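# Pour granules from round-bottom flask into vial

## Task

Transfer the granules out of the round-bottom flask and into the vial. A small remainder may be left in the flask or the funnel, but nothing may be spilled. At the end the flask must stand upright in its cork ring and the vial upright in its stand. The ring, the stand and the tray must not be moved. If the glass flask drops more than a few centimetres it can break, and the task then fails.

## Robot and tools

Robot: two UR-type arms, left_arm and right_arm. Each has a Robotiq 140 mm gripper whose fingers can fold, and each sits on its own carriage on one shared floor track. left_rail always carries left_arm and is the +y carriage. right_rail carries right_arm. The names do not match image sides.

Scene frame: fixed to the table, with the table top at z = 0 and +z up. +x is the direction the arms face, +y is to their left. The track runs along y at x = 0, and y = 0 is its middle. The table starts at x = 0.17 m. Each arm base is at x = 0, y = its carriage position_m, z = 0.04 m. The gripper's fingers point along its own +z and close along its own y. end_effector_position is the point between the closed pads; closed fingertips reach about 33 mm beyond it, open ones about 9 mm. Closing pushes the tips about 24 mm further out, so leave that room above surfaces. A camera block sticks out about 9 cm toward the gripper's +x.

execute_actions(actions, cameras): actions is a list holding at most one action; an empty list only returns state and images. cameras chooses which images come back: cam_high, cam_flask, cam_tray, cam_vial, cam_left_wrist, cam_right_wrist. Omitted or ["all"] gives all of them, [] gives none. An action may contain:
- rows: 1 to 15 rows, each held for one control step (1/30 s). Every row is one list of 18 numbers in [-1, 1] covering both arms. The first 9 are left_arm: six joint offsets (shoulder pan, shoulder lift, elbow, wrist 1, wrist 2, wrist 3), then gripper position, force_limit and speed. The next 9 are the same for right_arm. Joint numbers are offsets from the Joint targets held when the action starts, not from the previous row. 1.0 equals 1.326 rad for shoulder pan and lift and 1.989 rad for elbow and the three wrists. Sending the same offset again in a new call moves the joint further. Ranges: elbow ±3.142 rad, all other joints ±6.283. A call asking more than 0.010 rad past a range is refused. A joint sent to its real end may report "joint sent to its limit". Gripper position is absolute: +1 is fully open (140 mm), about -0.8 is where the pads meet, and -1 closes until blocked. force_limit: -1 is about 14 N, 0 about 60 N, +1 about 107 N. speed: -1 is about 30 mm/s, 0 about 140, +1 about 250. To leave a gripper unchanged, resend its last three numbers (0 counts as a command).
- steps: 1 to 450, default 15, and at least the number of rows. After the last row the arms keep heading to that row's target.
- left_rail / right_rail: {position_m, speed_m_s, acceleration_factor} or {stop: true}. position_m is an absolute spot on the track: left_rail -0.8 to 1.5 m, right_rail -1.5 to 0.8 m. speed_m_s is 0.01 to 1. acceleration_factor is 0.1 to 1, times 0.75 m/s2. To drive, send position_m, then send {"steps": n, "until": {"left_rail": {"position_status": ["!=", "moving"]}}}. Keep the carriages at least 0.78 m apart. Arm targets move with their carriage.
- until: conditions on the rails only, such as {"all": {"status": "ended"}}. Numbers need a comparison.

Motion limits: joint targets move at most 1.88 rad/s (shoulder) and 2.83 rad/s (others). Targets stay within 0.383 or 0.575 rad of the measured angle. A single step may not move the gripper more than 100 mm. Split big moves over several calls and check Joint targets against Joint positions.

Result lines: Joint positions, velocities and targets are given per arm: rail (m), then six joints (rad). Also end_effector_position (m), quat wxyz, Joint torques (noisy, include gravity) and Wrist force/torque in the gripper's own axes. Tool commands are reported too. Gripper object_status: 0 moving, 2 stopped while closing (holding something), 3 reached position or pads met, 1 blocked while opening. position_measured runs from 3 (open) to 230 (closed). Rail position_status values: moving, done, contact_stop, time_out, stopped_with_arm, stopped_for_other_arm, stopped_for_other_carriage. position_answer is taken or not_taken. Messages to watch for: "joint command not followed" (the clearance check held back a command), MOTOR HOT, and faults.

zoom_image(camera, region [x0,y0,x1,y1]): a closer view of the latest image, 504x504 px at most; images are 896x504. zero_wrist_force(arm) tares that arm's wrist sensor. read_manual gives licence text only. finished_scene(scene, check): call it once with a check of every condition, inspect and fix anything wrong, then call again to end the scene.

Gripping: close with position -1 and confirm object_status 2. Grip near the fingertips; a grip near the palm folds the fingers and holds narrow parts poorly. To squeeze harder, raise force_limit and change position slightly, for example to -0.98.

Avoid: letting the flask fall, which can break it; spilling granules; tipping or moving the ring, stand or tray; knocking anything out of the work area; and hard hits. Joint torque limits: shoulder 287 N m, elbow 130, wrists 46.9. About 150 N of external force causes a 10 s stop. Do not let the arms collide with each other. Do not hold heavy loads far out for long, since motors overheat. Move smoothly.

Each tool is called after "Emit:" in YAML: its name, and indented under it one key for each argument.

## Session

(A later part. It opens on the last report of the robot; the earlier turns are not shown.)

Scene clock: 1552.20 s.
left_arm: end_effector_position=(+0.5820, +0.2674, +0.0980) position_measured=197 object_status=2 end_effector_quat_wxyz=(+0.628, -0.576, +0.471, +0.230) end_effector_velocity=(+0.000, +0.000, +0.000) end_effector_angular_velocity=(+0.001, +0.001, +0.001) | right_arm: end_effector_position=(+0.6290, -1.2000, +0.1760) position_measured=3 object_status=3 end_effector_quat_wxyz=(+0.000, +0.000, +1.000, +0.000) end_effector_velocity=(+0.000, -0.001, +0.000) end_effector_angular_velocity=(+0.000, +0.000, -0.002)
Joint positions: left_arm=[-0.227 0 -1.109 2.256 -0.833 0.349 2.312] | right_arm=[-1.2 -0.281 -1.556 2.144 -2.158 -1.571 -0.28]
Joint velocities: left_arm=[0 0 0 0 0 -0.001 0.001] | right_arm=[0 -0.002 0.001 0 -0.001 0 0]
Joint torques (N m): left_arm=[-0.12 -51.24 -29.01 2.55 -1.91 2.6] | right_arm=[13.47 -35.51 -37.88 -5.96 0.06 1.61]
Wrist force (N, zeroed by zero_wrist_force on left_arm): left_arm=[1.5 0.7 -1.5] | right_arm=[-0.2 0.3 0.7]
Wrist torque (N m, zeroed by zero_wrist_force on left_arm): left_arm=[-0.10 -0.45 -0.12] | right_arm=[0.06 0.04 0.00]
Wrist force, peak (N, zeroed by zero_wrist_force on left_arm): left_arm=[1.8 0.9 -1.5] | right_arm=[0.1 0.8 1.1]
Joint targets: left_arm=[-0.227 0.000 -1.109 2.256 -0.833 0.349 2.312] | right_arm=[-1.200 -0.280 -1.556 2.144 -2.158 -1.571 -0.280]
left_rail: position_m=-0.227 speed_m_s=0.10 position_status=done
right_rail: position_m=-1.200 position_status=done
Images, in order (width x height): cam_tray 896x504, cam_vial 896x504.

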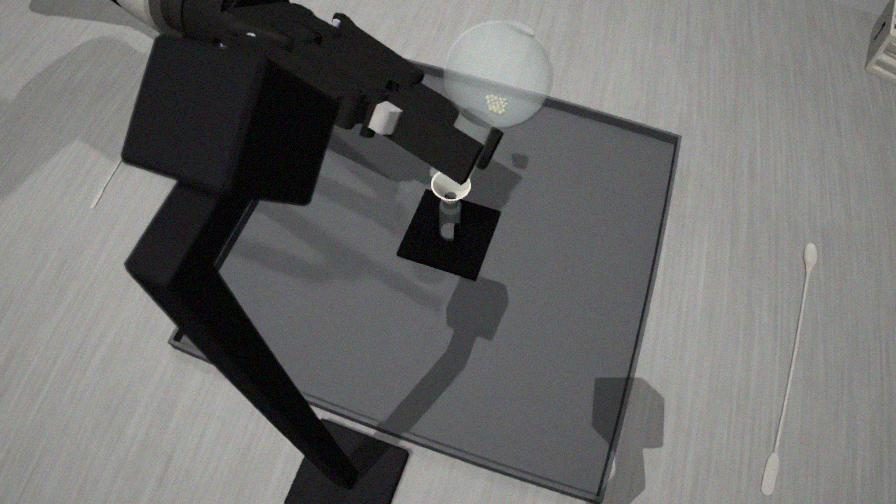

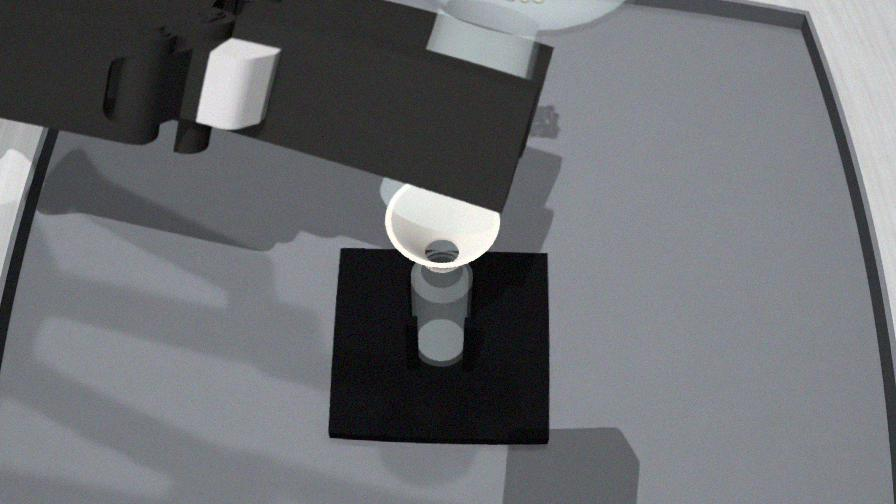

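Emit:
execute_actions:
  actions:
    - {"left_rail": {"position_m": -0.2269}, "rows": [[0,0.00001,-0.00001,0.00001,0,0.00028,-1,-0.5,-1,0,0,0,0,0,0,1,1,1],[0,0.00003,-0.00005,0.00003,0,0.00107,-1,-0.5,-1,0,0,0,0,0,0,1,1,1],[0,0.00006,-0.0001,0.00006,0,0.00228,-1,-0.5,-1,0,0,0,0,0,0,1,1,1],[0,0.00011,-0.00017,0.0001,0,0.00385,-1,-0.5,-1,0,0,0,0,0,0,1,1,1],[0,0.00016,-0.00025,0.00015,0,0.00569,-1,-0.5,-1,0,0,0,0,0,0,1,1,1],[0,0.00021,-0.00034,0.0002,0,0.00772,-1,-0.5,-1,0,0,0,0,0,0,1,1,1],[0,0.00027,-0.00044,0.00026,0,0.00988,-1,-0.5,-1,0,0,0,0,0,0,1,1,1],[0,0.00033,-0.00054,0.00032,0,0.01206,-1,-0.5,-1,0,0,0,0,0,0,1,1,1],[0,0.00039,-0.00063,0.00038,0,0.01422,-1,-0.5,-1,0,0,0,0,0,0,1,1,1],[0,0.00044,-0.00073,0.00043,0,0.01625,-1,-0.5,-1,0,0,0,0,0,0,1,1,1],[0,0.00049,-0.00081,0.00048,0,0.01809,-1,-0.5,-1,0,0,0,0,0,0,1,1,1],[0,0.00054,-0.00088,0.00052,0,0.01966,-1,-0.5,-1,0,0,0,0,0,0,1,1,1],[0,0.00057,-0.00093,0.00055,0,0.02087,-1,-0.5,-1,0,0,0,0,0,0,1,1,1],[0,0.00059,-0.00097,0.00057,0,0.02165,-1,-0.5,-1,0,0,0,0,0,0,1,1,1],[0,0.000599,-0.000979,0.000579,0,0.0219375,-1,-0.5,-1,0,0,0,0,0,0,1,1,1]], "steps": 22}
  cameras: ["cam_tray", "cam_vial", "cam_left_wrist"]

Emit:
zoom_image:
  camera: "cam_tray"
  region: [420, 0, 600, 240]

Emit:
zoom_image:
  camera: "cam_vial"
  region: [360, 110, 540, 380]

Emit:
zoom_image:
  camera: "cam_left_wrist"
  region: [400, 140, 560, 300]

Scene clock: 1568.37 s.
left_arm: end_effector_position=(+0.5831, +0.2671, +0.0981) position_measured=197 object_status=2 end_effector_quat_wxyz=(+0.623, -0.565, +0.483, +0.244) end_effector_velocity=(+0.000, +0.000, +0.000) end_effector_angular_velocity=(+0.001, +0.002, +0.000) | right_arm: end_effector_position=(+0.6290, -1.2000, +0.1760) position_measured=3 object_status=3 end_effector_quat_wxyz=(+0.000, +0.000, +1.000, +0.000) end_effector_velocity=(-0.001, +0.002, -0.001) end_effector_angular_velocity=(+0.001, +0.002, +0.002)
Joint positions: left_arm=[-0.227 0 -1.108 2.254 -0.832 0.349 2.356] | right_arm=[-1.2 -0.281 -1.556 2.144 -2.158 -1.571 -0.28]
Joint velocities: left_arm=[0 0 0 0 0 0 0.003] | right_arm=[0 0.003 0.001 0 0.001 0 0]
Joint torques (N m): left_arm=[-3 -49.35 -29.19 2.74 -2 2.49] | right_arm=[12.72 -35.87 -36.15 -5.81 -0.01 1.72]
Wrist force (N, zeroed by zero_wrist_force on left_arm): left_arm=[1.2 0.7 -0.8] | right_arm=[-0.2 0.3 0.8]
Wrist torque (N m, zeroed by zero_wrist_force on left_arm): left_arm=[-0.12 -0.37 -0.13] | right_arm=[0.06 0.02 0.00]
Wrist force, peak (N, zeroed by zero_wrist_force on left_arm): left_arm=[1.7 1.0 -1.7] | right_arm=[-0.2 0.6 1.0]
Joint targets: left_arm=[-0.227 0.000 -1.108 2.254 -0.832 0.349 2.356] | right_arm=[-1.200 -0.280 -1.556 2.144 -2.158 -1.571 -0.280]
left_rail: position_m=-0.227 speed_m_s=0.10 position_status=done
right_rail: position_m=-1.200 position_status=done
Images, in order (width x height): cam_tray 896x504, cam_vial 896x504, cam_left_wrist 896x504.

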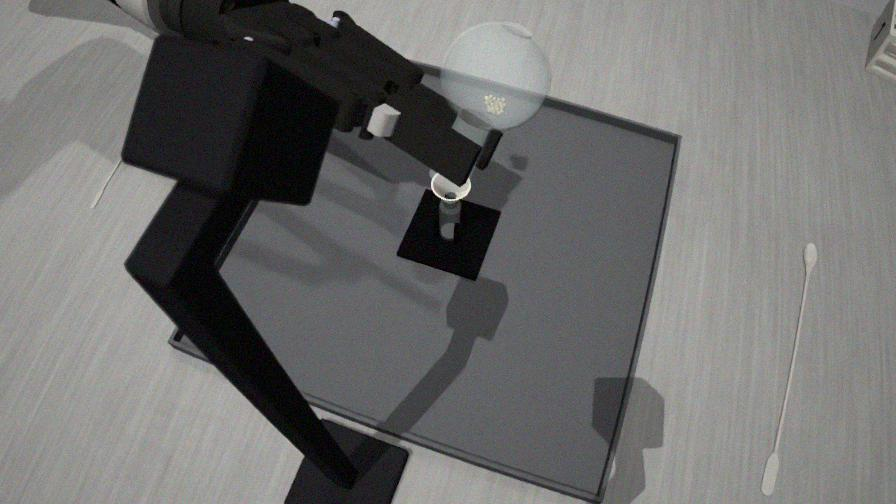

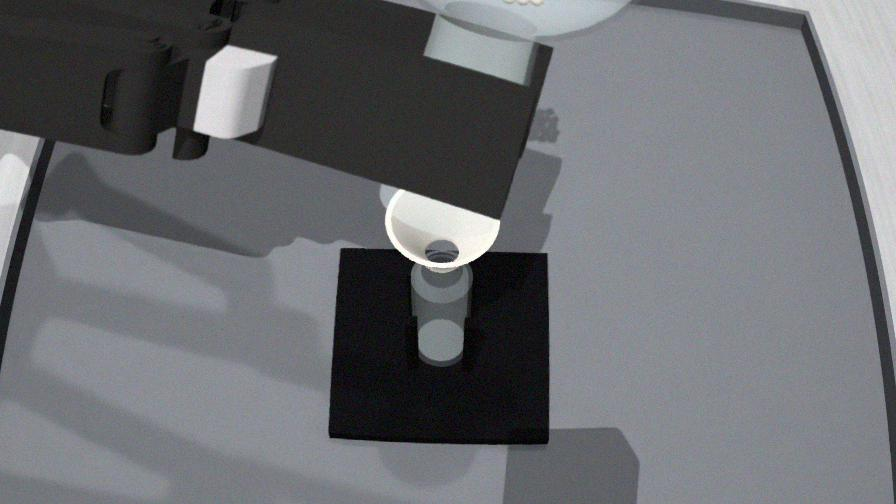

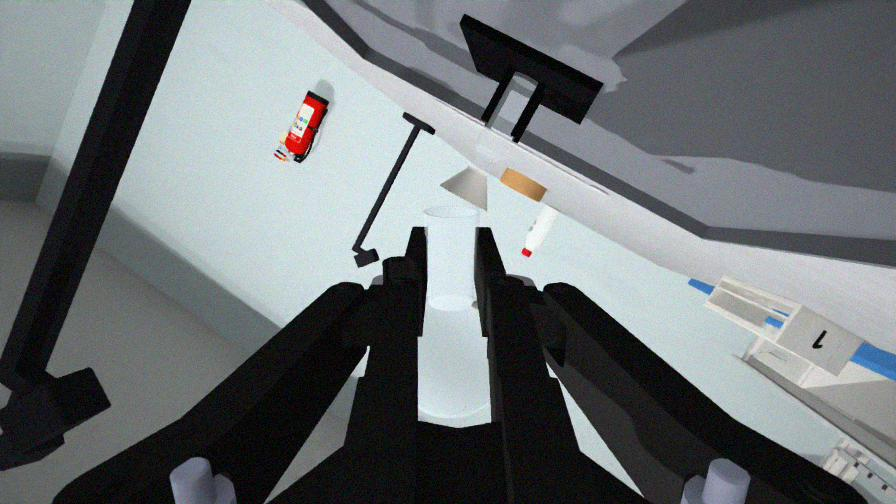

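Scaled by 2.100 from the camera's 896x504 image, which has a finer 1280x720 frame.

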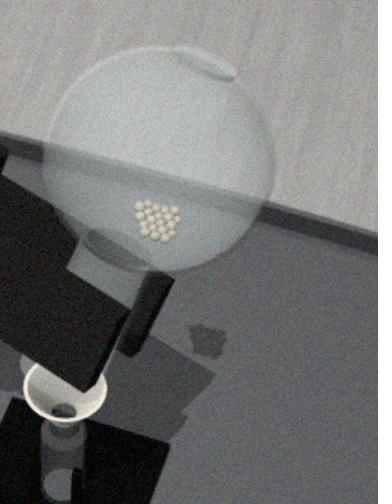

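Scaled by 1.867 from the camera's 896x504 image, which has a finer 1280x720 frame.

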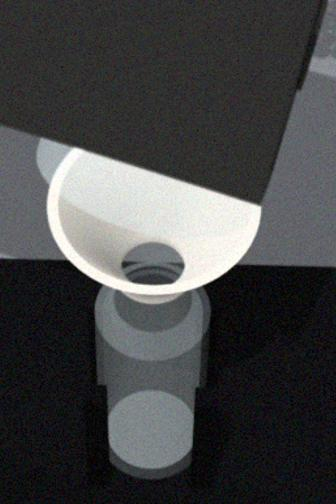

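Scaled by 3.150 from the camera's 896x504 image, which has a finer 1280x720 frame.

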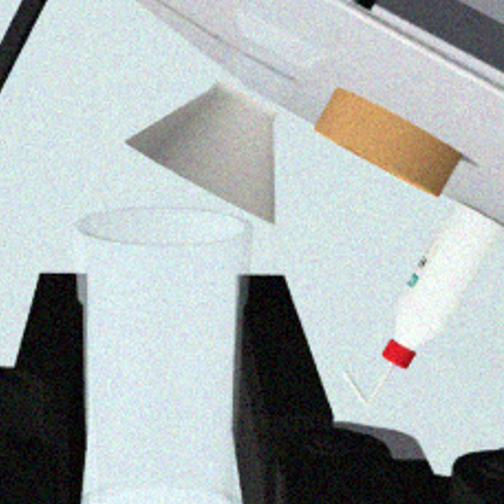

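Emit:
execute_actions:
  actions:
    - {"left_rail": {"position_m": -0.2273}, "rows": [[0,0.00001,-0.00001,0.00001,0,0.00028,-1,-0.5,-1,0,0,0,0,0,0,1,1,1],[0,0.00004,-0.00005,0.00002,0,0.00107,-1,-0.5,-1,0,0,0,0,0,0,1,1,1],[0,0.00008,-0.0001,0.00005,0,0.00228,-1,-0.5,-1,0,0,0,0,0,0,1,1,1],[0,0.00013,-0.00017,0.00008,0,0.00385,-1,-0.5,-1,0,0,0,0,0,0,1,1,1],[0,0.00019,-0.00025,0.00012,0,0.00569,-1,-0.5,-1,0,0,0,0,0,0,1,1,1],[0,0.00026,-0.00034,0.00016,0,0.00772,-1,-0.5,-1,0,0,0,0,0,0,1,1,1],[0,0.00033,-0.00043,0.00021,0,0.00988,-1,-0.5,-1,0,0,0,0,0,0,1,1,1],[0,0.0004,-0.00052,0.00026,0,0.01206,-1,-0.5,-1,0,0,0,0,0,0,1,1,1],[0,0.00047,-0.00062,0.0003,0,0.01422,-1,-0.5,-1,0,0,0,0,0,0,1,1,1],[0,0.00054,-0.00071,0.00035,0,0.01625,-1,-0.5,-1,0,0,0,0,0,0,1,1,1],[0,0.0006,-0.00079,0.00038,0,0.01809,-1,-0.5,-1,0,0,0,0,0,0,1,1,1],[0,0.00065,-0.00085,0.00042,0,0.01966,-1,-0.5,-1,0,0,0,0,0,0,1,1,1],[0,0.00069,-0.00091,0.00044,0,0.02087,-1,-0.5,-1,0,0,0,0,0,0,1,1,1],[0,0.00072,-0.00094,0.00046,0,0.02165,-1,-0.5,-1,0,0,0,0,0,0,1,1,1],[0,0.00073,-0.000953,0.000466,0,0.0219375,-1,-0.5,-1,0,0,0,0,0,0,1,1,1]], "steps": 22}
  cameras: ["cam_tray", "cam_vial"]

Emit:
zoom_image:
  camera: "cam_tray"
  region: [420, 0, 600, 240]

Emit:
zoom_image:
  camera: "cam_vial"
  region: [360, 110, 540, 380]

Scene clock: 1589.67 s.
left_arm: end_effector_position=(+0.5841, +0.2667, +0.0980) position_measured=197 object_status=2 end_effector_quat_wxyz=(+0.617, -0.554, +0.495, +0.258) end_effector_velocity=(+0.000, +0.000, +0.000) end_effector_angular_velocity=(+0.001, +0.004, +0.000) | right_arm: end_effector_position=(+0.6290, -1.2000, +0.1760) position_measured=3 object_status=3 end_effector_quat_wxyz=(+0.000, +0.000, +1.000, +0.000) end_effector_velocity=(+0.000, +0.001, +0.000) end_effector_angular_velocity=(+0.000, -0.002, +0.001)
Joint positions: left_arm=[-0.227 0 -1.107 2.252 -0.831 0.349 2.399] | right_arm=[-1.2 -0.281 -1.556 2.144 -2.158 -1.571 -0.281]
Joint velocities: left_arm=[0 0 0 0 0 0 0.004] | right_arm=[0 0.001 -0.001 0 -0.002 0.001 0]
Joint torques (N m): left_arm=[-3.56 -50.8 -29.35 2.63 -1.81 3.86] | right_arm=[13.74 -33.45 -39.63 -5.98 -0.29 1.64]
Wrist force (N, zeroed by zero_wrist_force on left_arm): left_arm=[1.4 0.5 -1.6] | right_arm=[-0.3 0.2 0.6]
Wrist torque (N m, zeroed by zero_wrist_force on left_arm): left_arm=[-0.13 -0.42 -0.11] | right_arm=[0.04 0.06 0.00]
Wrist force, peak (N, zeroed by zero_wrist_force on left_arm): left_arm=[1.5 0.7 -1.8] | right_arm=[-0.3 0.4 1.2]
Joint targets: left_arm=[-0.227 0.000 -1.107 2.252 -0.831 0.349 2.400] | right_arm=[-1.200 -0.280 -1.556 2.144 -2.158 -1.571 -0.280]
left_rail: position_m=-0.227 speed_m_s=0.10 position_status=done
right_rail: position_m=-1.200 position_status=done
Images, in order (width x height): cam_tray 896x504, cam_vial 896x504.

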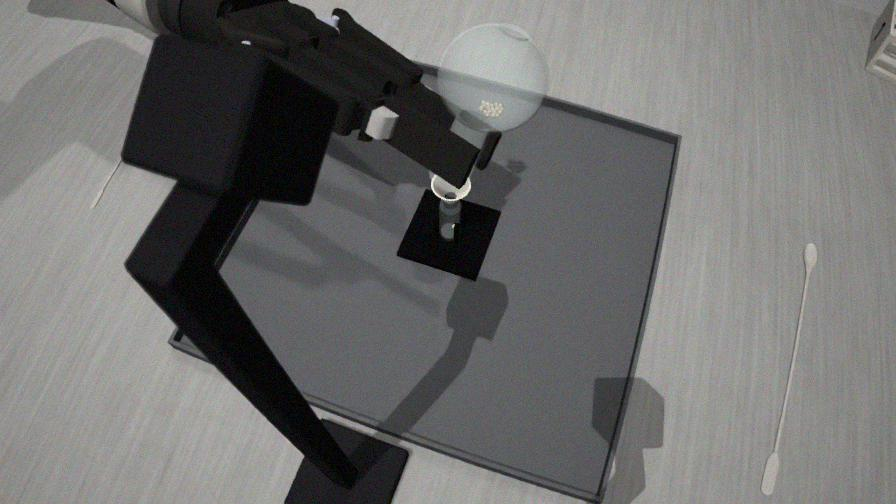

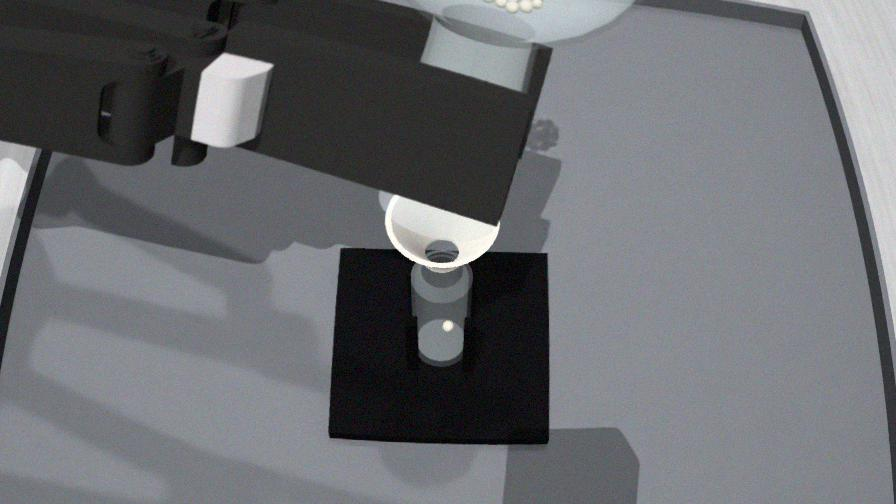

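Scaled by 2.100 from the camera's 896x504 image, which has a finer 1280x720 frame.

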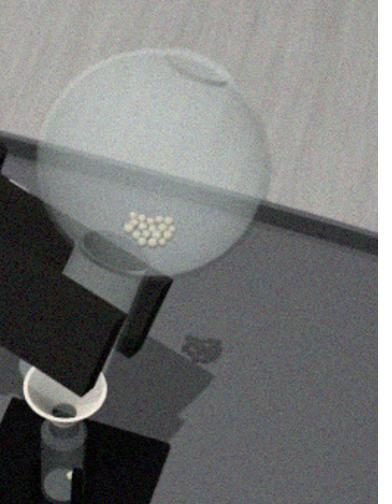

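Scaled by 1.867 from the camera's 896x504 image, which has a finer 1280x720 frame.

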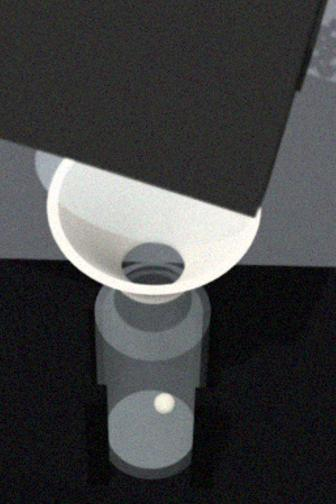

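Emit:
execute_actions:
  actions:
    - {"left_rail": {"position_m": -0.2277}, "rows": [[0,0.00001,-0.00001,0.00001,0,0.00028,-1,-0.5,-1,0,0,0,0,0,0,1,1,1],[0,0.00004,-0.00005,0.00002,0,0.00107,-1,-0.5,-1,0,0,0,0,0,0,1,1,1],[0,0.00008,-0.0001,0.00005,0,0.00228,-1,-0.5,-1,0,0,0,0,0,0,1,1,1],[0,0.00013,-0.00017,0.00008,0,0.00385,-1,-0.5,-1,0,0,0,0,0,0,1,1,1],[0,0.00019,-0.00025,0.00012,0,0.00569,-1,-0.5,-1,0,0,0,0,0,0,1,1,1],[0,0.00026,-0.00034,0.00016,0,0.00772,-1,-0.5,-1,0,0,0,0,0,0,1,1,1],[0,0.00033,-0.00043,0.00021,0,0.00988,-1,-0.5,-1,0,0,0,0,0,0,1,1,1],[0,0.0004,-0.00052,0.00026,0,0.01206,-1,-0.5,-1,0,0,0,0,0,0,1,1,1],[0,0.00047,-0.00062,0.0003,0,0.01422,-1,-0.5,-1,0,0,0,0,0,0,1,1,1],[0,0.00054,-0.00071,0.00035,0,0.01625,-1,-0.5,-1,0,0,0,0,0,0,1,1,1],[0,0.0006,-0.00079,0.00038,0,0.01809,-1,-0.5,-1,0,0,0,0,0,0,1,1,1],[0,0.00065,-0.00085,0.00042,0,0.01966,-1,-0.5,-1,0,0,0,0,0,0,1,1,1],[0,0.00069,-0.00091,0.00044,0,0.02087,-1,-0.5,-1,0,0,0,0,0,0,1,1,1],[0,0.00072,-0.00094,0.00046,0,0.02165,-1,-0.5,-1,0,0,0,0,0,0,1,1,1],[0,0.00073,-0.000953,0.000466,0,0.0219375,-1,-0.5,-1,0,0,0,0,0,0,1,1,1]], "steps": 22}
  cameras: ["cam_tray", "cam_vial"]

Emit:
zoom_image:
  camera: "cam_tray"
  region: [420, 0, 600, 240]

Emit:
zoom_image:
  camera: "cam_vial"
  region: [360, 110, 540, 380]

Scene clock: 1601.57 s.
left_arm: end_effector_position=(+0.5851, +0.2663, +0.0980) position_measured=197 object_status=2 end_effector_quat_wxyz=(+0.611, -0.544, +0.507, +0.271) end_effector_velocity=(+0.001, +0.000, +0.000) end_effector_angular_velocity=(+0.001, +0.003, -0.002) | right_arm: end_effector_position=(+0.6290, -1.2000, +0.1760) position_measured=3 object_status=3 end_effector_quat_wxyz=(+0.000, +0.000, +1.000, +0.000) end_effector_velocity=(-0.001, -0.001, -0.001) end_effector_angular_velocity=(-0.001, +0.003, -0.002)
Joint positions: left_arm=[-0.228 0 -1.106 2.25 -0.83 0.349 2.443] | right_arm=[-1.2 -0.281 -1.556 2.144 -2.158 -1.571 -0.28]
Joint velocities: left_arm=[0 0 0 0 0 0.001 0.003] | right_arm=[0 -0.001 0 0 0.002 -0.001 0]
Joint torques (N m): left_arm=[-5.54 -49.51 -29.07 2.57 -2 2.64] | right_arm=[12.19 -35.55 -42.03 -5.67 -0.16 1.69]
Wrist force (N, zeroed by zero_wrist_force on left_arm): left_arm=[1.7 0.6 -1.4] | right_arm=[0.0 0.4 0.8]
Wrist torque (N m, zeroed by zero_wrist_force on left_arm): left_arm=[-0.13 -0.48 -0.14] | right_arm=[0.10 -0.01 0.00]
Wrist force, peak (N, zeroed by zero_wrist_force on left_arm): left_arm=[1.9 0.9 -1.7] | right_arm=[-0.4 0.4 1.1]
Joint targets: left_arm=[-0.228 0.000 -1.106 2.250 -0.830 0.349 2.443] | right_arm=[-1.200 -0.280 -1.556 2.144 -2.158 -1.571 -0.280]
left_rail: position_m=-0.228 speed_m_s=0.10 position_status=done
right_rail: position_m=-1.200 position_status=done
Images, in order (width x height): cam_tray 896x504, cam_vial 896x504.

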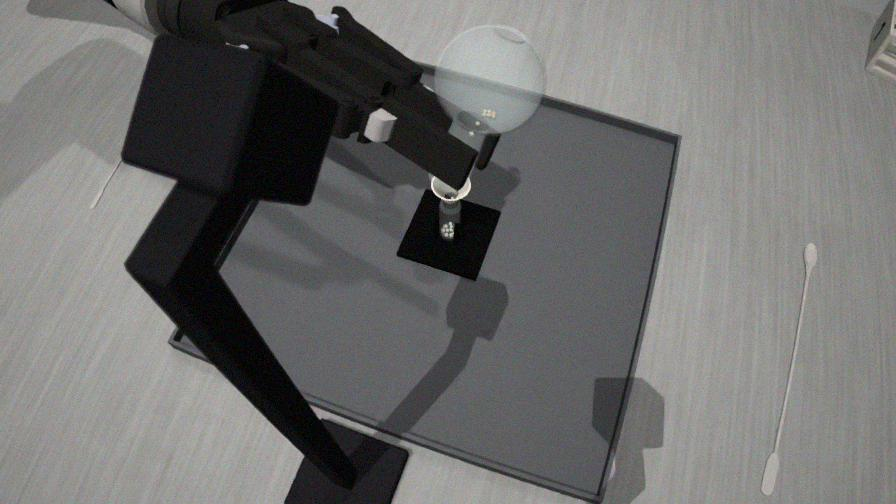

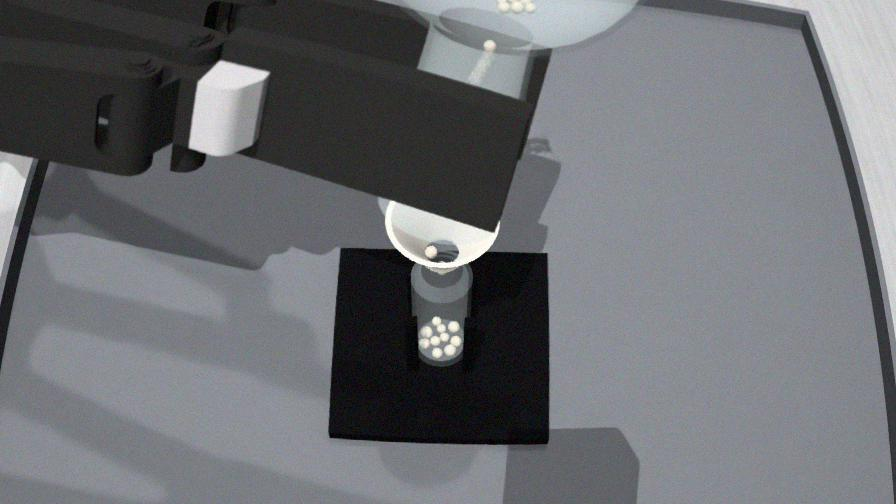

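Scaled by 2.100 from the camera's 896x504 image, which has a finer 1280x720 frame.

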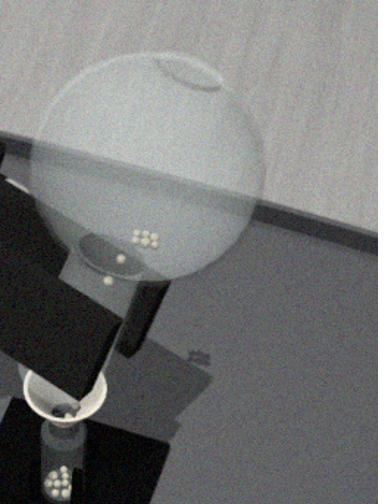

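Scaled by 1.867 from the camera's 896x504 image, which has a finer 1280x720 frame.

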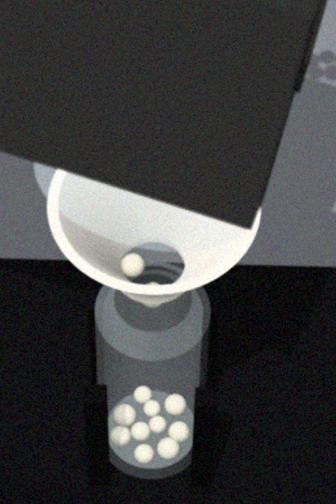

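Emit:
execute_actions:
  actions: []
  cameras: ["cam_tray", "cam_vial"]

Emit:
zoom_image:
  camera: "cam_tray"
  region: [420, 0, 600, 240]

Emit:
zoom_image:
  camera: "cam_vial"
  region: [360, 110, 540, 380]

Scene clock: 1605.37 s.
left_arm: end_effector_position=(+0.5851, +0.2663, +0.0980) position_measured=197 object_status=2 end_effector_quat_wxyz=(+0.611, -0.543, +0.508, +0.271) end_effector_velocity=(+0.000, +0.000, +0.000) end_effector_angular_velocity=(+0.000, -0.001, -0.001) | right_arm: end_effector_position=(+0.6290, -1.2000, +0.1760) position_measured=3 object_status=3 end_effector_quat_wxyz=(+0.000, +0.000, +1.000, +0.000) end_effector_velocity=(+0.000, -0.001, +0.001) end_effector_angular_velocity=(+0.000, +0.000, -0.002)
Joint positions: left_arm=[-0.228 0 -1.106 2.25 -0.83 0.349 2.443] | right_arm=[-1.2 -0.281 -1.556 2.144 -2.158 -1.571 -0.28]
Joint velocities: left_arm=[0 -0.001 0 0 0 0.001 -0.001] | right_arm=[0 -0.001 0 -0.001 0.001 0 0.001]
Joint torques (N m): left_arm=[-4.85 -50.49 -18.88 1.29 -1.82 3.13] | right_arm=[13.06 -37.9 -41.46 -6.09 0.03 1.31]
Wrist force (N, zeroed by zero_wrist_force on left_arm): left_arm=[1.5 0.8 -1.2] | right_arm=[-0.2 0.6 0.8]
Wrist torque (N m, zeroed by zero_wrist_force on left_arm): left_arm=[-0.09 -0.43 -0.14] | right_arm=[0.13 0.03 0.01]
Wrist force, peak (N, zeroed by zero_wrist_force on left_arm): left_arm=[2.1 0.7 -1.3] | right_arm=[0.2 0.6 1.0]
Joint targets: left_arm=[-0.228 0.000 -1.106 2.250 -0.830 0.349 2.443] | right_arm=[-1.200 -0.280 -1.556 2.144 -2.158 -1.571 -0.280]
Tool commands: left_gripper/position=-1.0 left_gripper/force_limit=-0.5 left_gripper/speed=-1.0 right_gripper/position=+1.0 right_gripper/force_limit=+1.0 right_gripper/speed=+1.0
left_rail: position_m=-0.228 speed_m_s=0.10 position_status=done
right_rail: position_m=-1.200 position_status=done
Images, in order (width x height): cam_tray 896x504, cam_vial 896x504.

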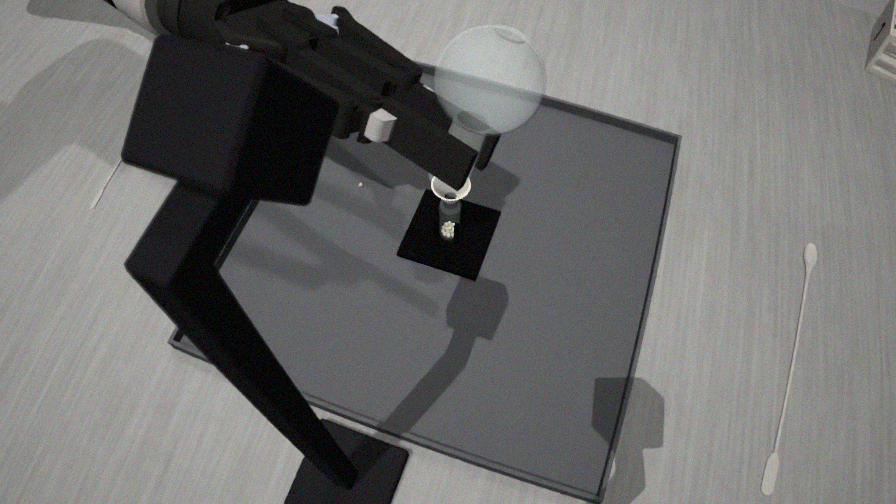

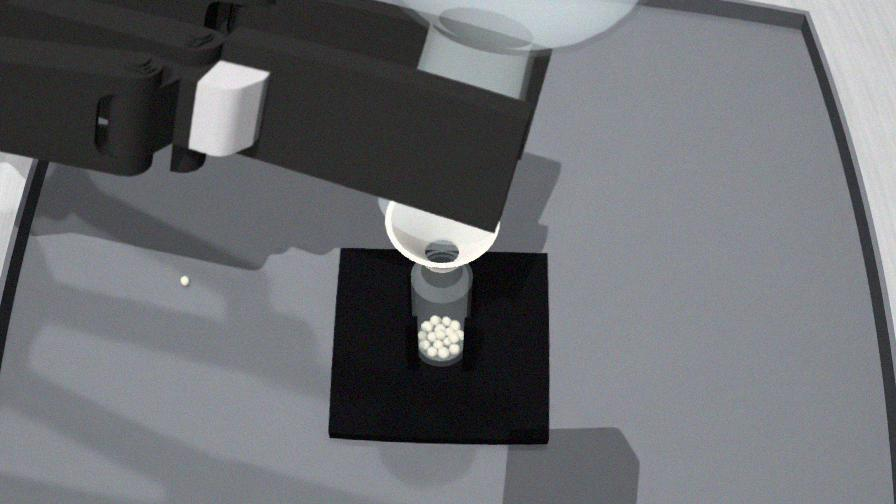

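Scaled by 2.100 from the camera's 896x504 image, which has a finer 1280x720 frame.

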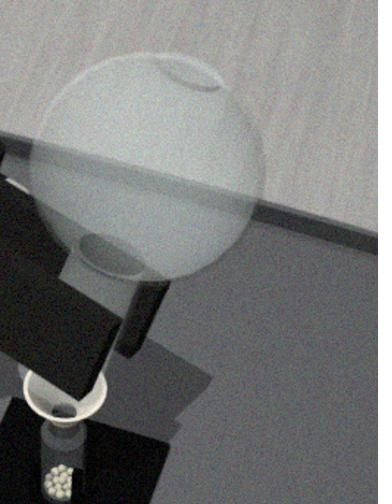

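Scaled by 1.867 from the camera's 896x504 image, which has a finer 1280x720 frame.

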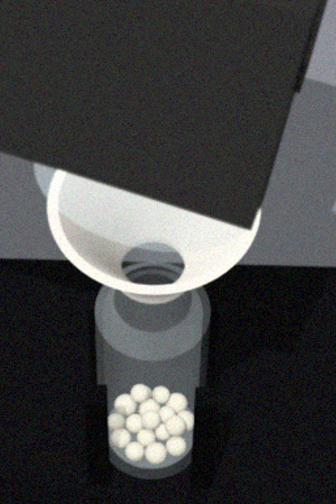

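Emit:
zoom_image:
  camera: "cam_vial"
  region: [130, 230, 250, 330]

Emit:
zoom_image:
  camera: "cam_tray"
  region: [310, 150, 410, 220]

Emit:
zoom_image:
  camera: "cam_vial"
  region: [380, 160, 510, 380]

Scaled by 4.200 from the camera's 896x504 image, which has a finer 1280x720 frame.

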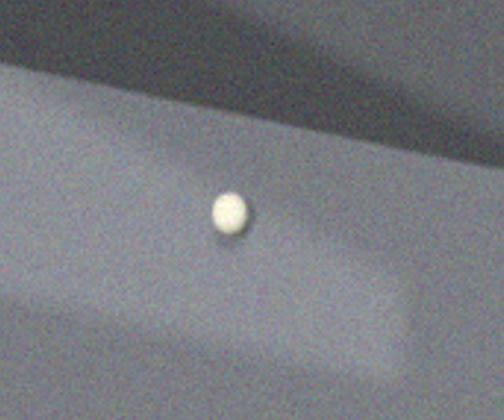

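Scaled by 5.040 from the camera's 896x504 image, which has a finer 1280x720 frame.

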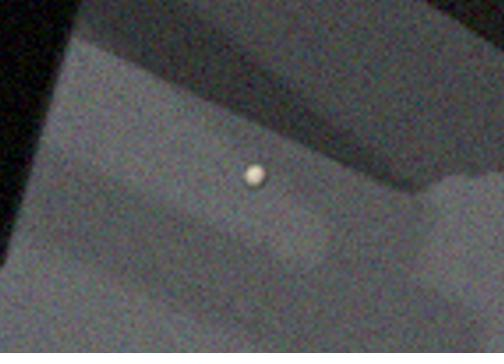

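Scaled by 2.291 from the camera's 896x504 image, which has a finer 1280x720 frame.

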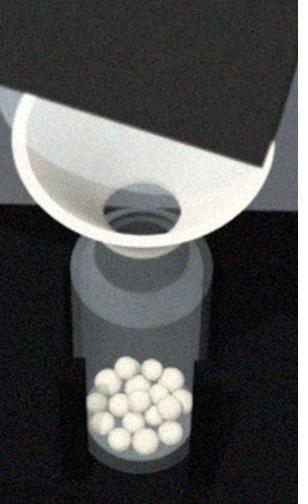

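Emit:
execute_actions:
  actions: []
  cameras: ["cam_left_wrist", "cam_high"]

Emit:
zoom_image:
  camera: "cam_left_wrist"
  region: [380, 130, 580, 450]

Emit:
zoom_image:
  camera: "cam_left_wrist"
  region: [400, 140, 560, 300]

Emit:
zoom_image:
  camera: "cam_high"
  region: [440, 260, 640, 440]

Scene clock: 1674.80 s.
left_arm: end_effector_position=(+0.5851, +0.2663, +0.0980) position_measured=197 object_status=2 end_effector_quat_wxyz=(+0.611, -0.543, +0.508, +0.271) end_effector_velocity=(+0.000, +0.000, +0.000) end_effector_angular_velocity=(+0.000, +0.001, +0.000) | right_arm: end_effector_position=(+0.6290, -1.2000, +0.1760) position_measured=3 object_status=3 end_effector_quat_wxyz=(+0.000, +0.000, +1.000, +0.000) end_effector_velocity=(+0.000, +0.000, +0.000) end_effector_angular_velocity=(-0.001, +0.001, +0.000)
Joint positions: left_arm=[-0.228 0 -1.106 2.25 -0.83 0.349 2.443] | right_arm=[-1.2 -0.281 -1.556 2.144 -2.158 -1.571 -0.28]
Joint velocities: left_arm=[0 0.001 0 0 0.001 0 0.001] | right_arm=[0 0 0 0 0.001 -0.001 0]
Joint torques (N m): left_arm=[-7.01 -51.63 -11.12 0.28 -2.06 3.28] | right_arm=[12.66 -37.78 -40.9 -5.72 -0.22 1.51]
Wrist force (N, zeroed by zero_wrist_force on left_arm): left_arm=[1.1 0.4 -1.1] | right_arm=[-0.3 0.4 0.5]
Wrist torque (N m, zeroed by zero_wrist_force on left_arm): left_arm=[-0.16 -0.34 -0.14] | right_arm=[0.09 0.05 0.00]
Wrist force, peak (N, zeroed by zero_wrist_force on left_arm): left_arm=[1.5 0.9 -1.9] | right_arm=[-0.1 0.4 1.1]
Joint targets: left_arm=[-0.228 0.000 -1.106 2.250 -0.830 0.349 2.443] | right_arm=[-1.200 -0.280 -1.556 2.144 -2.158 -1.571 -0.280]
Tool commands: left_gripper/position=-1.0 left_gripper/force_limit=-0.5 left_gripper/speed=-1.0 right_gripper/position=+1.0 right_gripper/force_limit=+1.0 right_gripper/speed=+1.0
left_rail: position_m=-0.228 speed_m_s=0.10 position_status=done
right_rail: position_m=-1.200 position_status=done
Images, in order (width x height): cam_high 896x504, cam_left_wrist 896x504.

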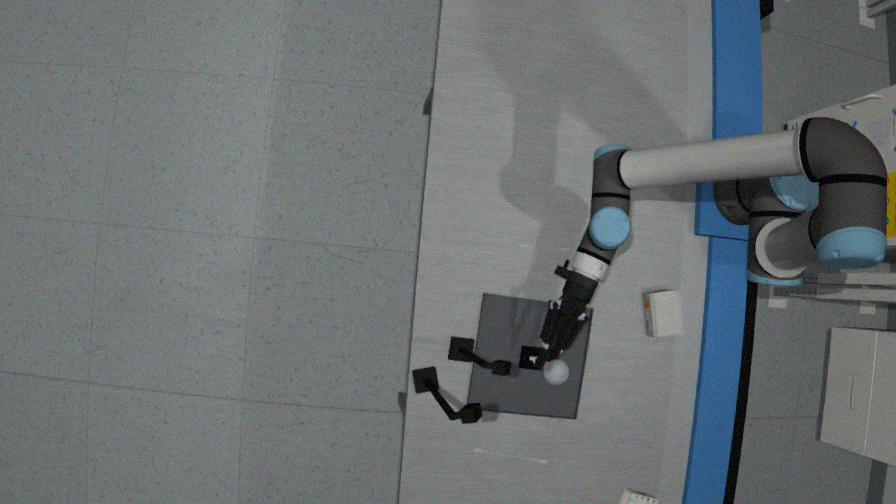

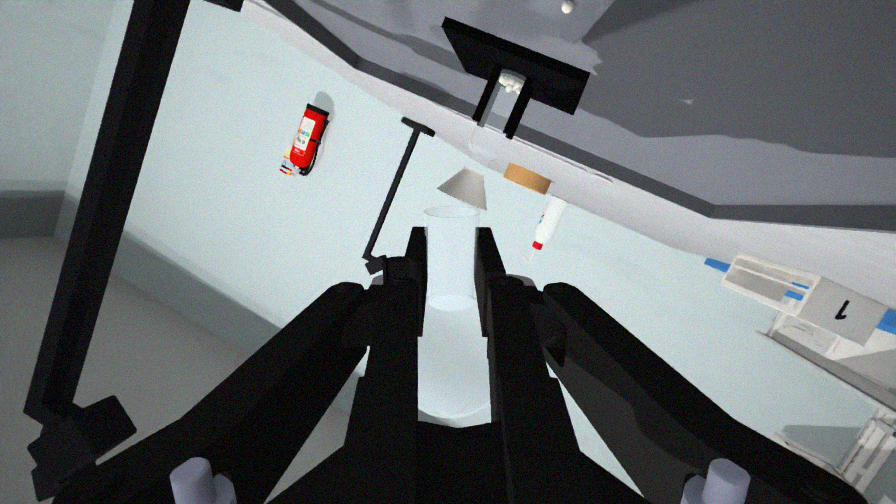

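Scaled by 1.575 from the camera's 896x504 image, which has a finer 1280x720 frame.

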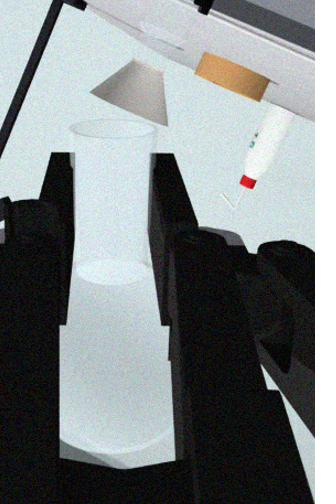

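Scaled by 3.150 from the camera's 896x504 image, which has a finer 1280x720 frame.

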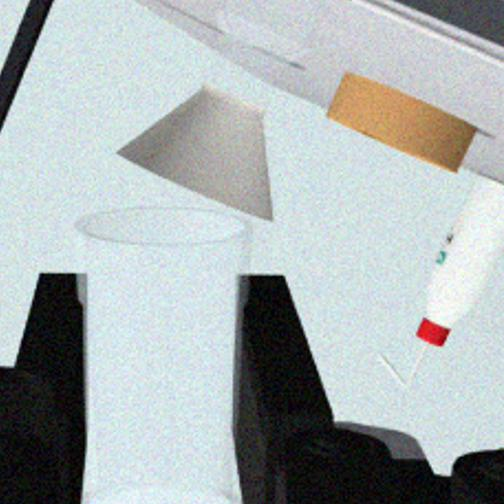

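Scaled by 2.520 from the camera's 896x504 image, which has a finer 1280x720 frame.

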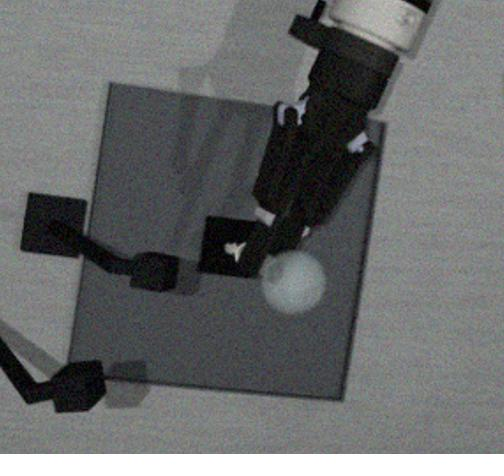

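Emit:
execute_actions:
  actions:
    - {"rows": [[0,-0.00173,0.00017,0.00099,0,-0.00417,-1,-0.5,-1,0,0,0,0,0,0,1,1,1],[0,-0.00653,0.00063,0.00373,0,-0.01572,-1,-0.5,-1,0,0,0,0,0,0,1,1,1],[0,-0.01398,0.00134,0.00798,0,-0.03365,-1,-0.5,-1,0,0,0,0,0,0,1,1,1],[0,-0.02357,0.00226,0.01345,0,-0.05674,-1,-0.5,-1,0,0,0,0,0,0,1,1,1],[0,-0.03485,0.00334,0.01989,0,-0.08389,-1,-0.5,-1,0,0,0,0,0,0,1,1,1],[0,-0.04731,0.00454,0.027,0,-0.11388,-1,-0.5,-1,0,0,0,0,0,0,1,1,1],[0,-0.06053,0.00581,0.03455,0,-0.14571,-1,-0.5,-1,0,0,0,0,0,0,1,1,1],[0,-0.07386,0.00708,0.04216,0,-0.1778,-1,-0.5,-1,0,0,0,0,0,0,1,1,1],[0,-0.08709,0.00835,0.04971,0,-0.20963,-1,-0.5,-1,0,0,0,0,0,0,1,1,1],[0,-0.09955,0.00955,0.05682,0,-0.23962,-1,-0.5,-1,0,0,0,0,0,0,1,1,1],[0,-0.11082,0.01063,0.06325,0,-0.26677,-1,-0.5,-1,0,0,0,0,0,0,1,1,1],[0,-0.12042,0.01155,0.06873,0,-0.28986,-1,-0.5,-1,0,0,0,0,0,0,1,1,1],[0,-0.12787,0.01226,0.07298,0,-0.30779,-1,-0.5,-1,0,0,0,0,0,0,1,1,1],[0,-0.13266,0.01272,0.07572,0,-0.31934,-1,-0.5,-1,0,0,0,0,0,0,1,1,1],[0,-0.134397,0.01289,0.076708,0,-0.32351,-1,-0.5,-1,0,0,0,0,0,0,1,1,1]], "steps": 22}
  cameras: ["cam_tray", "cam_vial"]

Scene clock: 1709.10 s.
left_arm: end_effector_position=(+0.5600, +0.2663, +0.1799) position_measured=197 object_status=2 end_effector_quat_wxyz=(+0.666, -0.676, +0.310, +0.064) end_effector_velocity=(+0.000, +0.000, +0.000) end_effector_angular_velocity=(-0.001, -0.001, +0.000) | right_arm: end_effector_position=(+0.6290, -1.2000, +0.1760) position_measured=3 object_status=3 end_effector_quat_wxyz=(+0.000, +0.000, +1.000, +0.000) end_effector_velocity=(-0.001, -0.001, -0.001) end_effector_angular_velocity=(+0.000, +0.002, -0.001)
Joint positions: left_arm=[-0.228 0 -1.284 2.276 -0.678 0.349 1.8] | right_arm=[-1.2 -0.281 -1.556 2.144 -2.158 -1.571 -0.28]
Joint velocities: left_arm=[0 0 -0.001 0 0.001 0.001 -0.002] | right_arm=[0 -0.001 0 0.002 0 -0.001 0]
Joint torques (N m): left_arm=[-4.77 -62.52 -11.66 3.15 -2.04 -2.59] | right_arm=[14.11 -36.81 -43.35 -6.06 -0.44 1.82]
Wrist force (N, zeroed by zero_wrist_force on left_arm): left_arm=[0.3 0.3 -1.3] | right_arm=[0.1 0.5 0.5]
Wrist torque (N m, zeroed by zero_wrist_force on left_arm): left_arm=[-0.20 -0.24 -0.08] | right_arm=[0.12 -0.03 0.00]
Wrist force, peak (N, zeroed by zero_wrist_force on left_arm): left_arm=[2.9 1.0 -1.2] | right_arm=[-0.1 0.5 1.2]
Joint targets: left_arm=[-0.228 0.000 -1.284 2.276 -0.678 0.349 1.800] | right_arm=[-1.200 -0.280 -1.556 2.144 -2.158 -1.571 -0.280]
left_rail: position_m=-0.228 speed_m_s=0.10 position_status=done
right_rail: position_m=-1.200 position_status=done
Images, in order (width x height): cam_tray 896x504, cam_vial 896x504.

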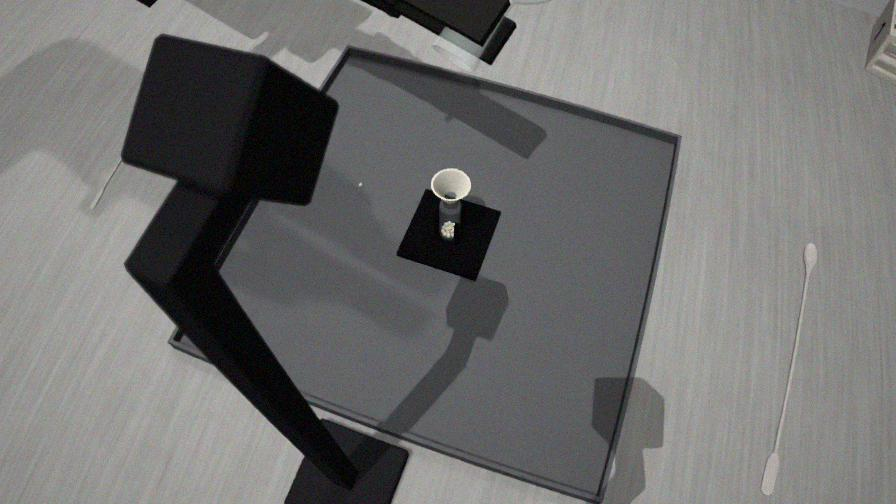

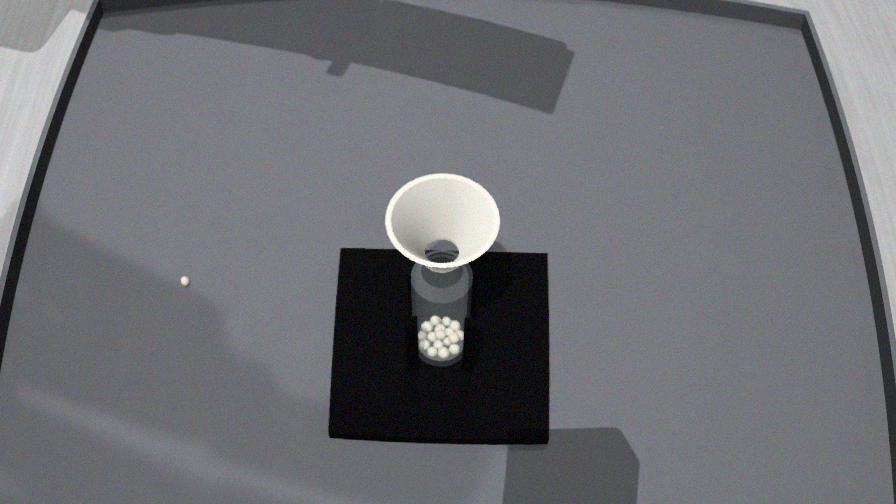

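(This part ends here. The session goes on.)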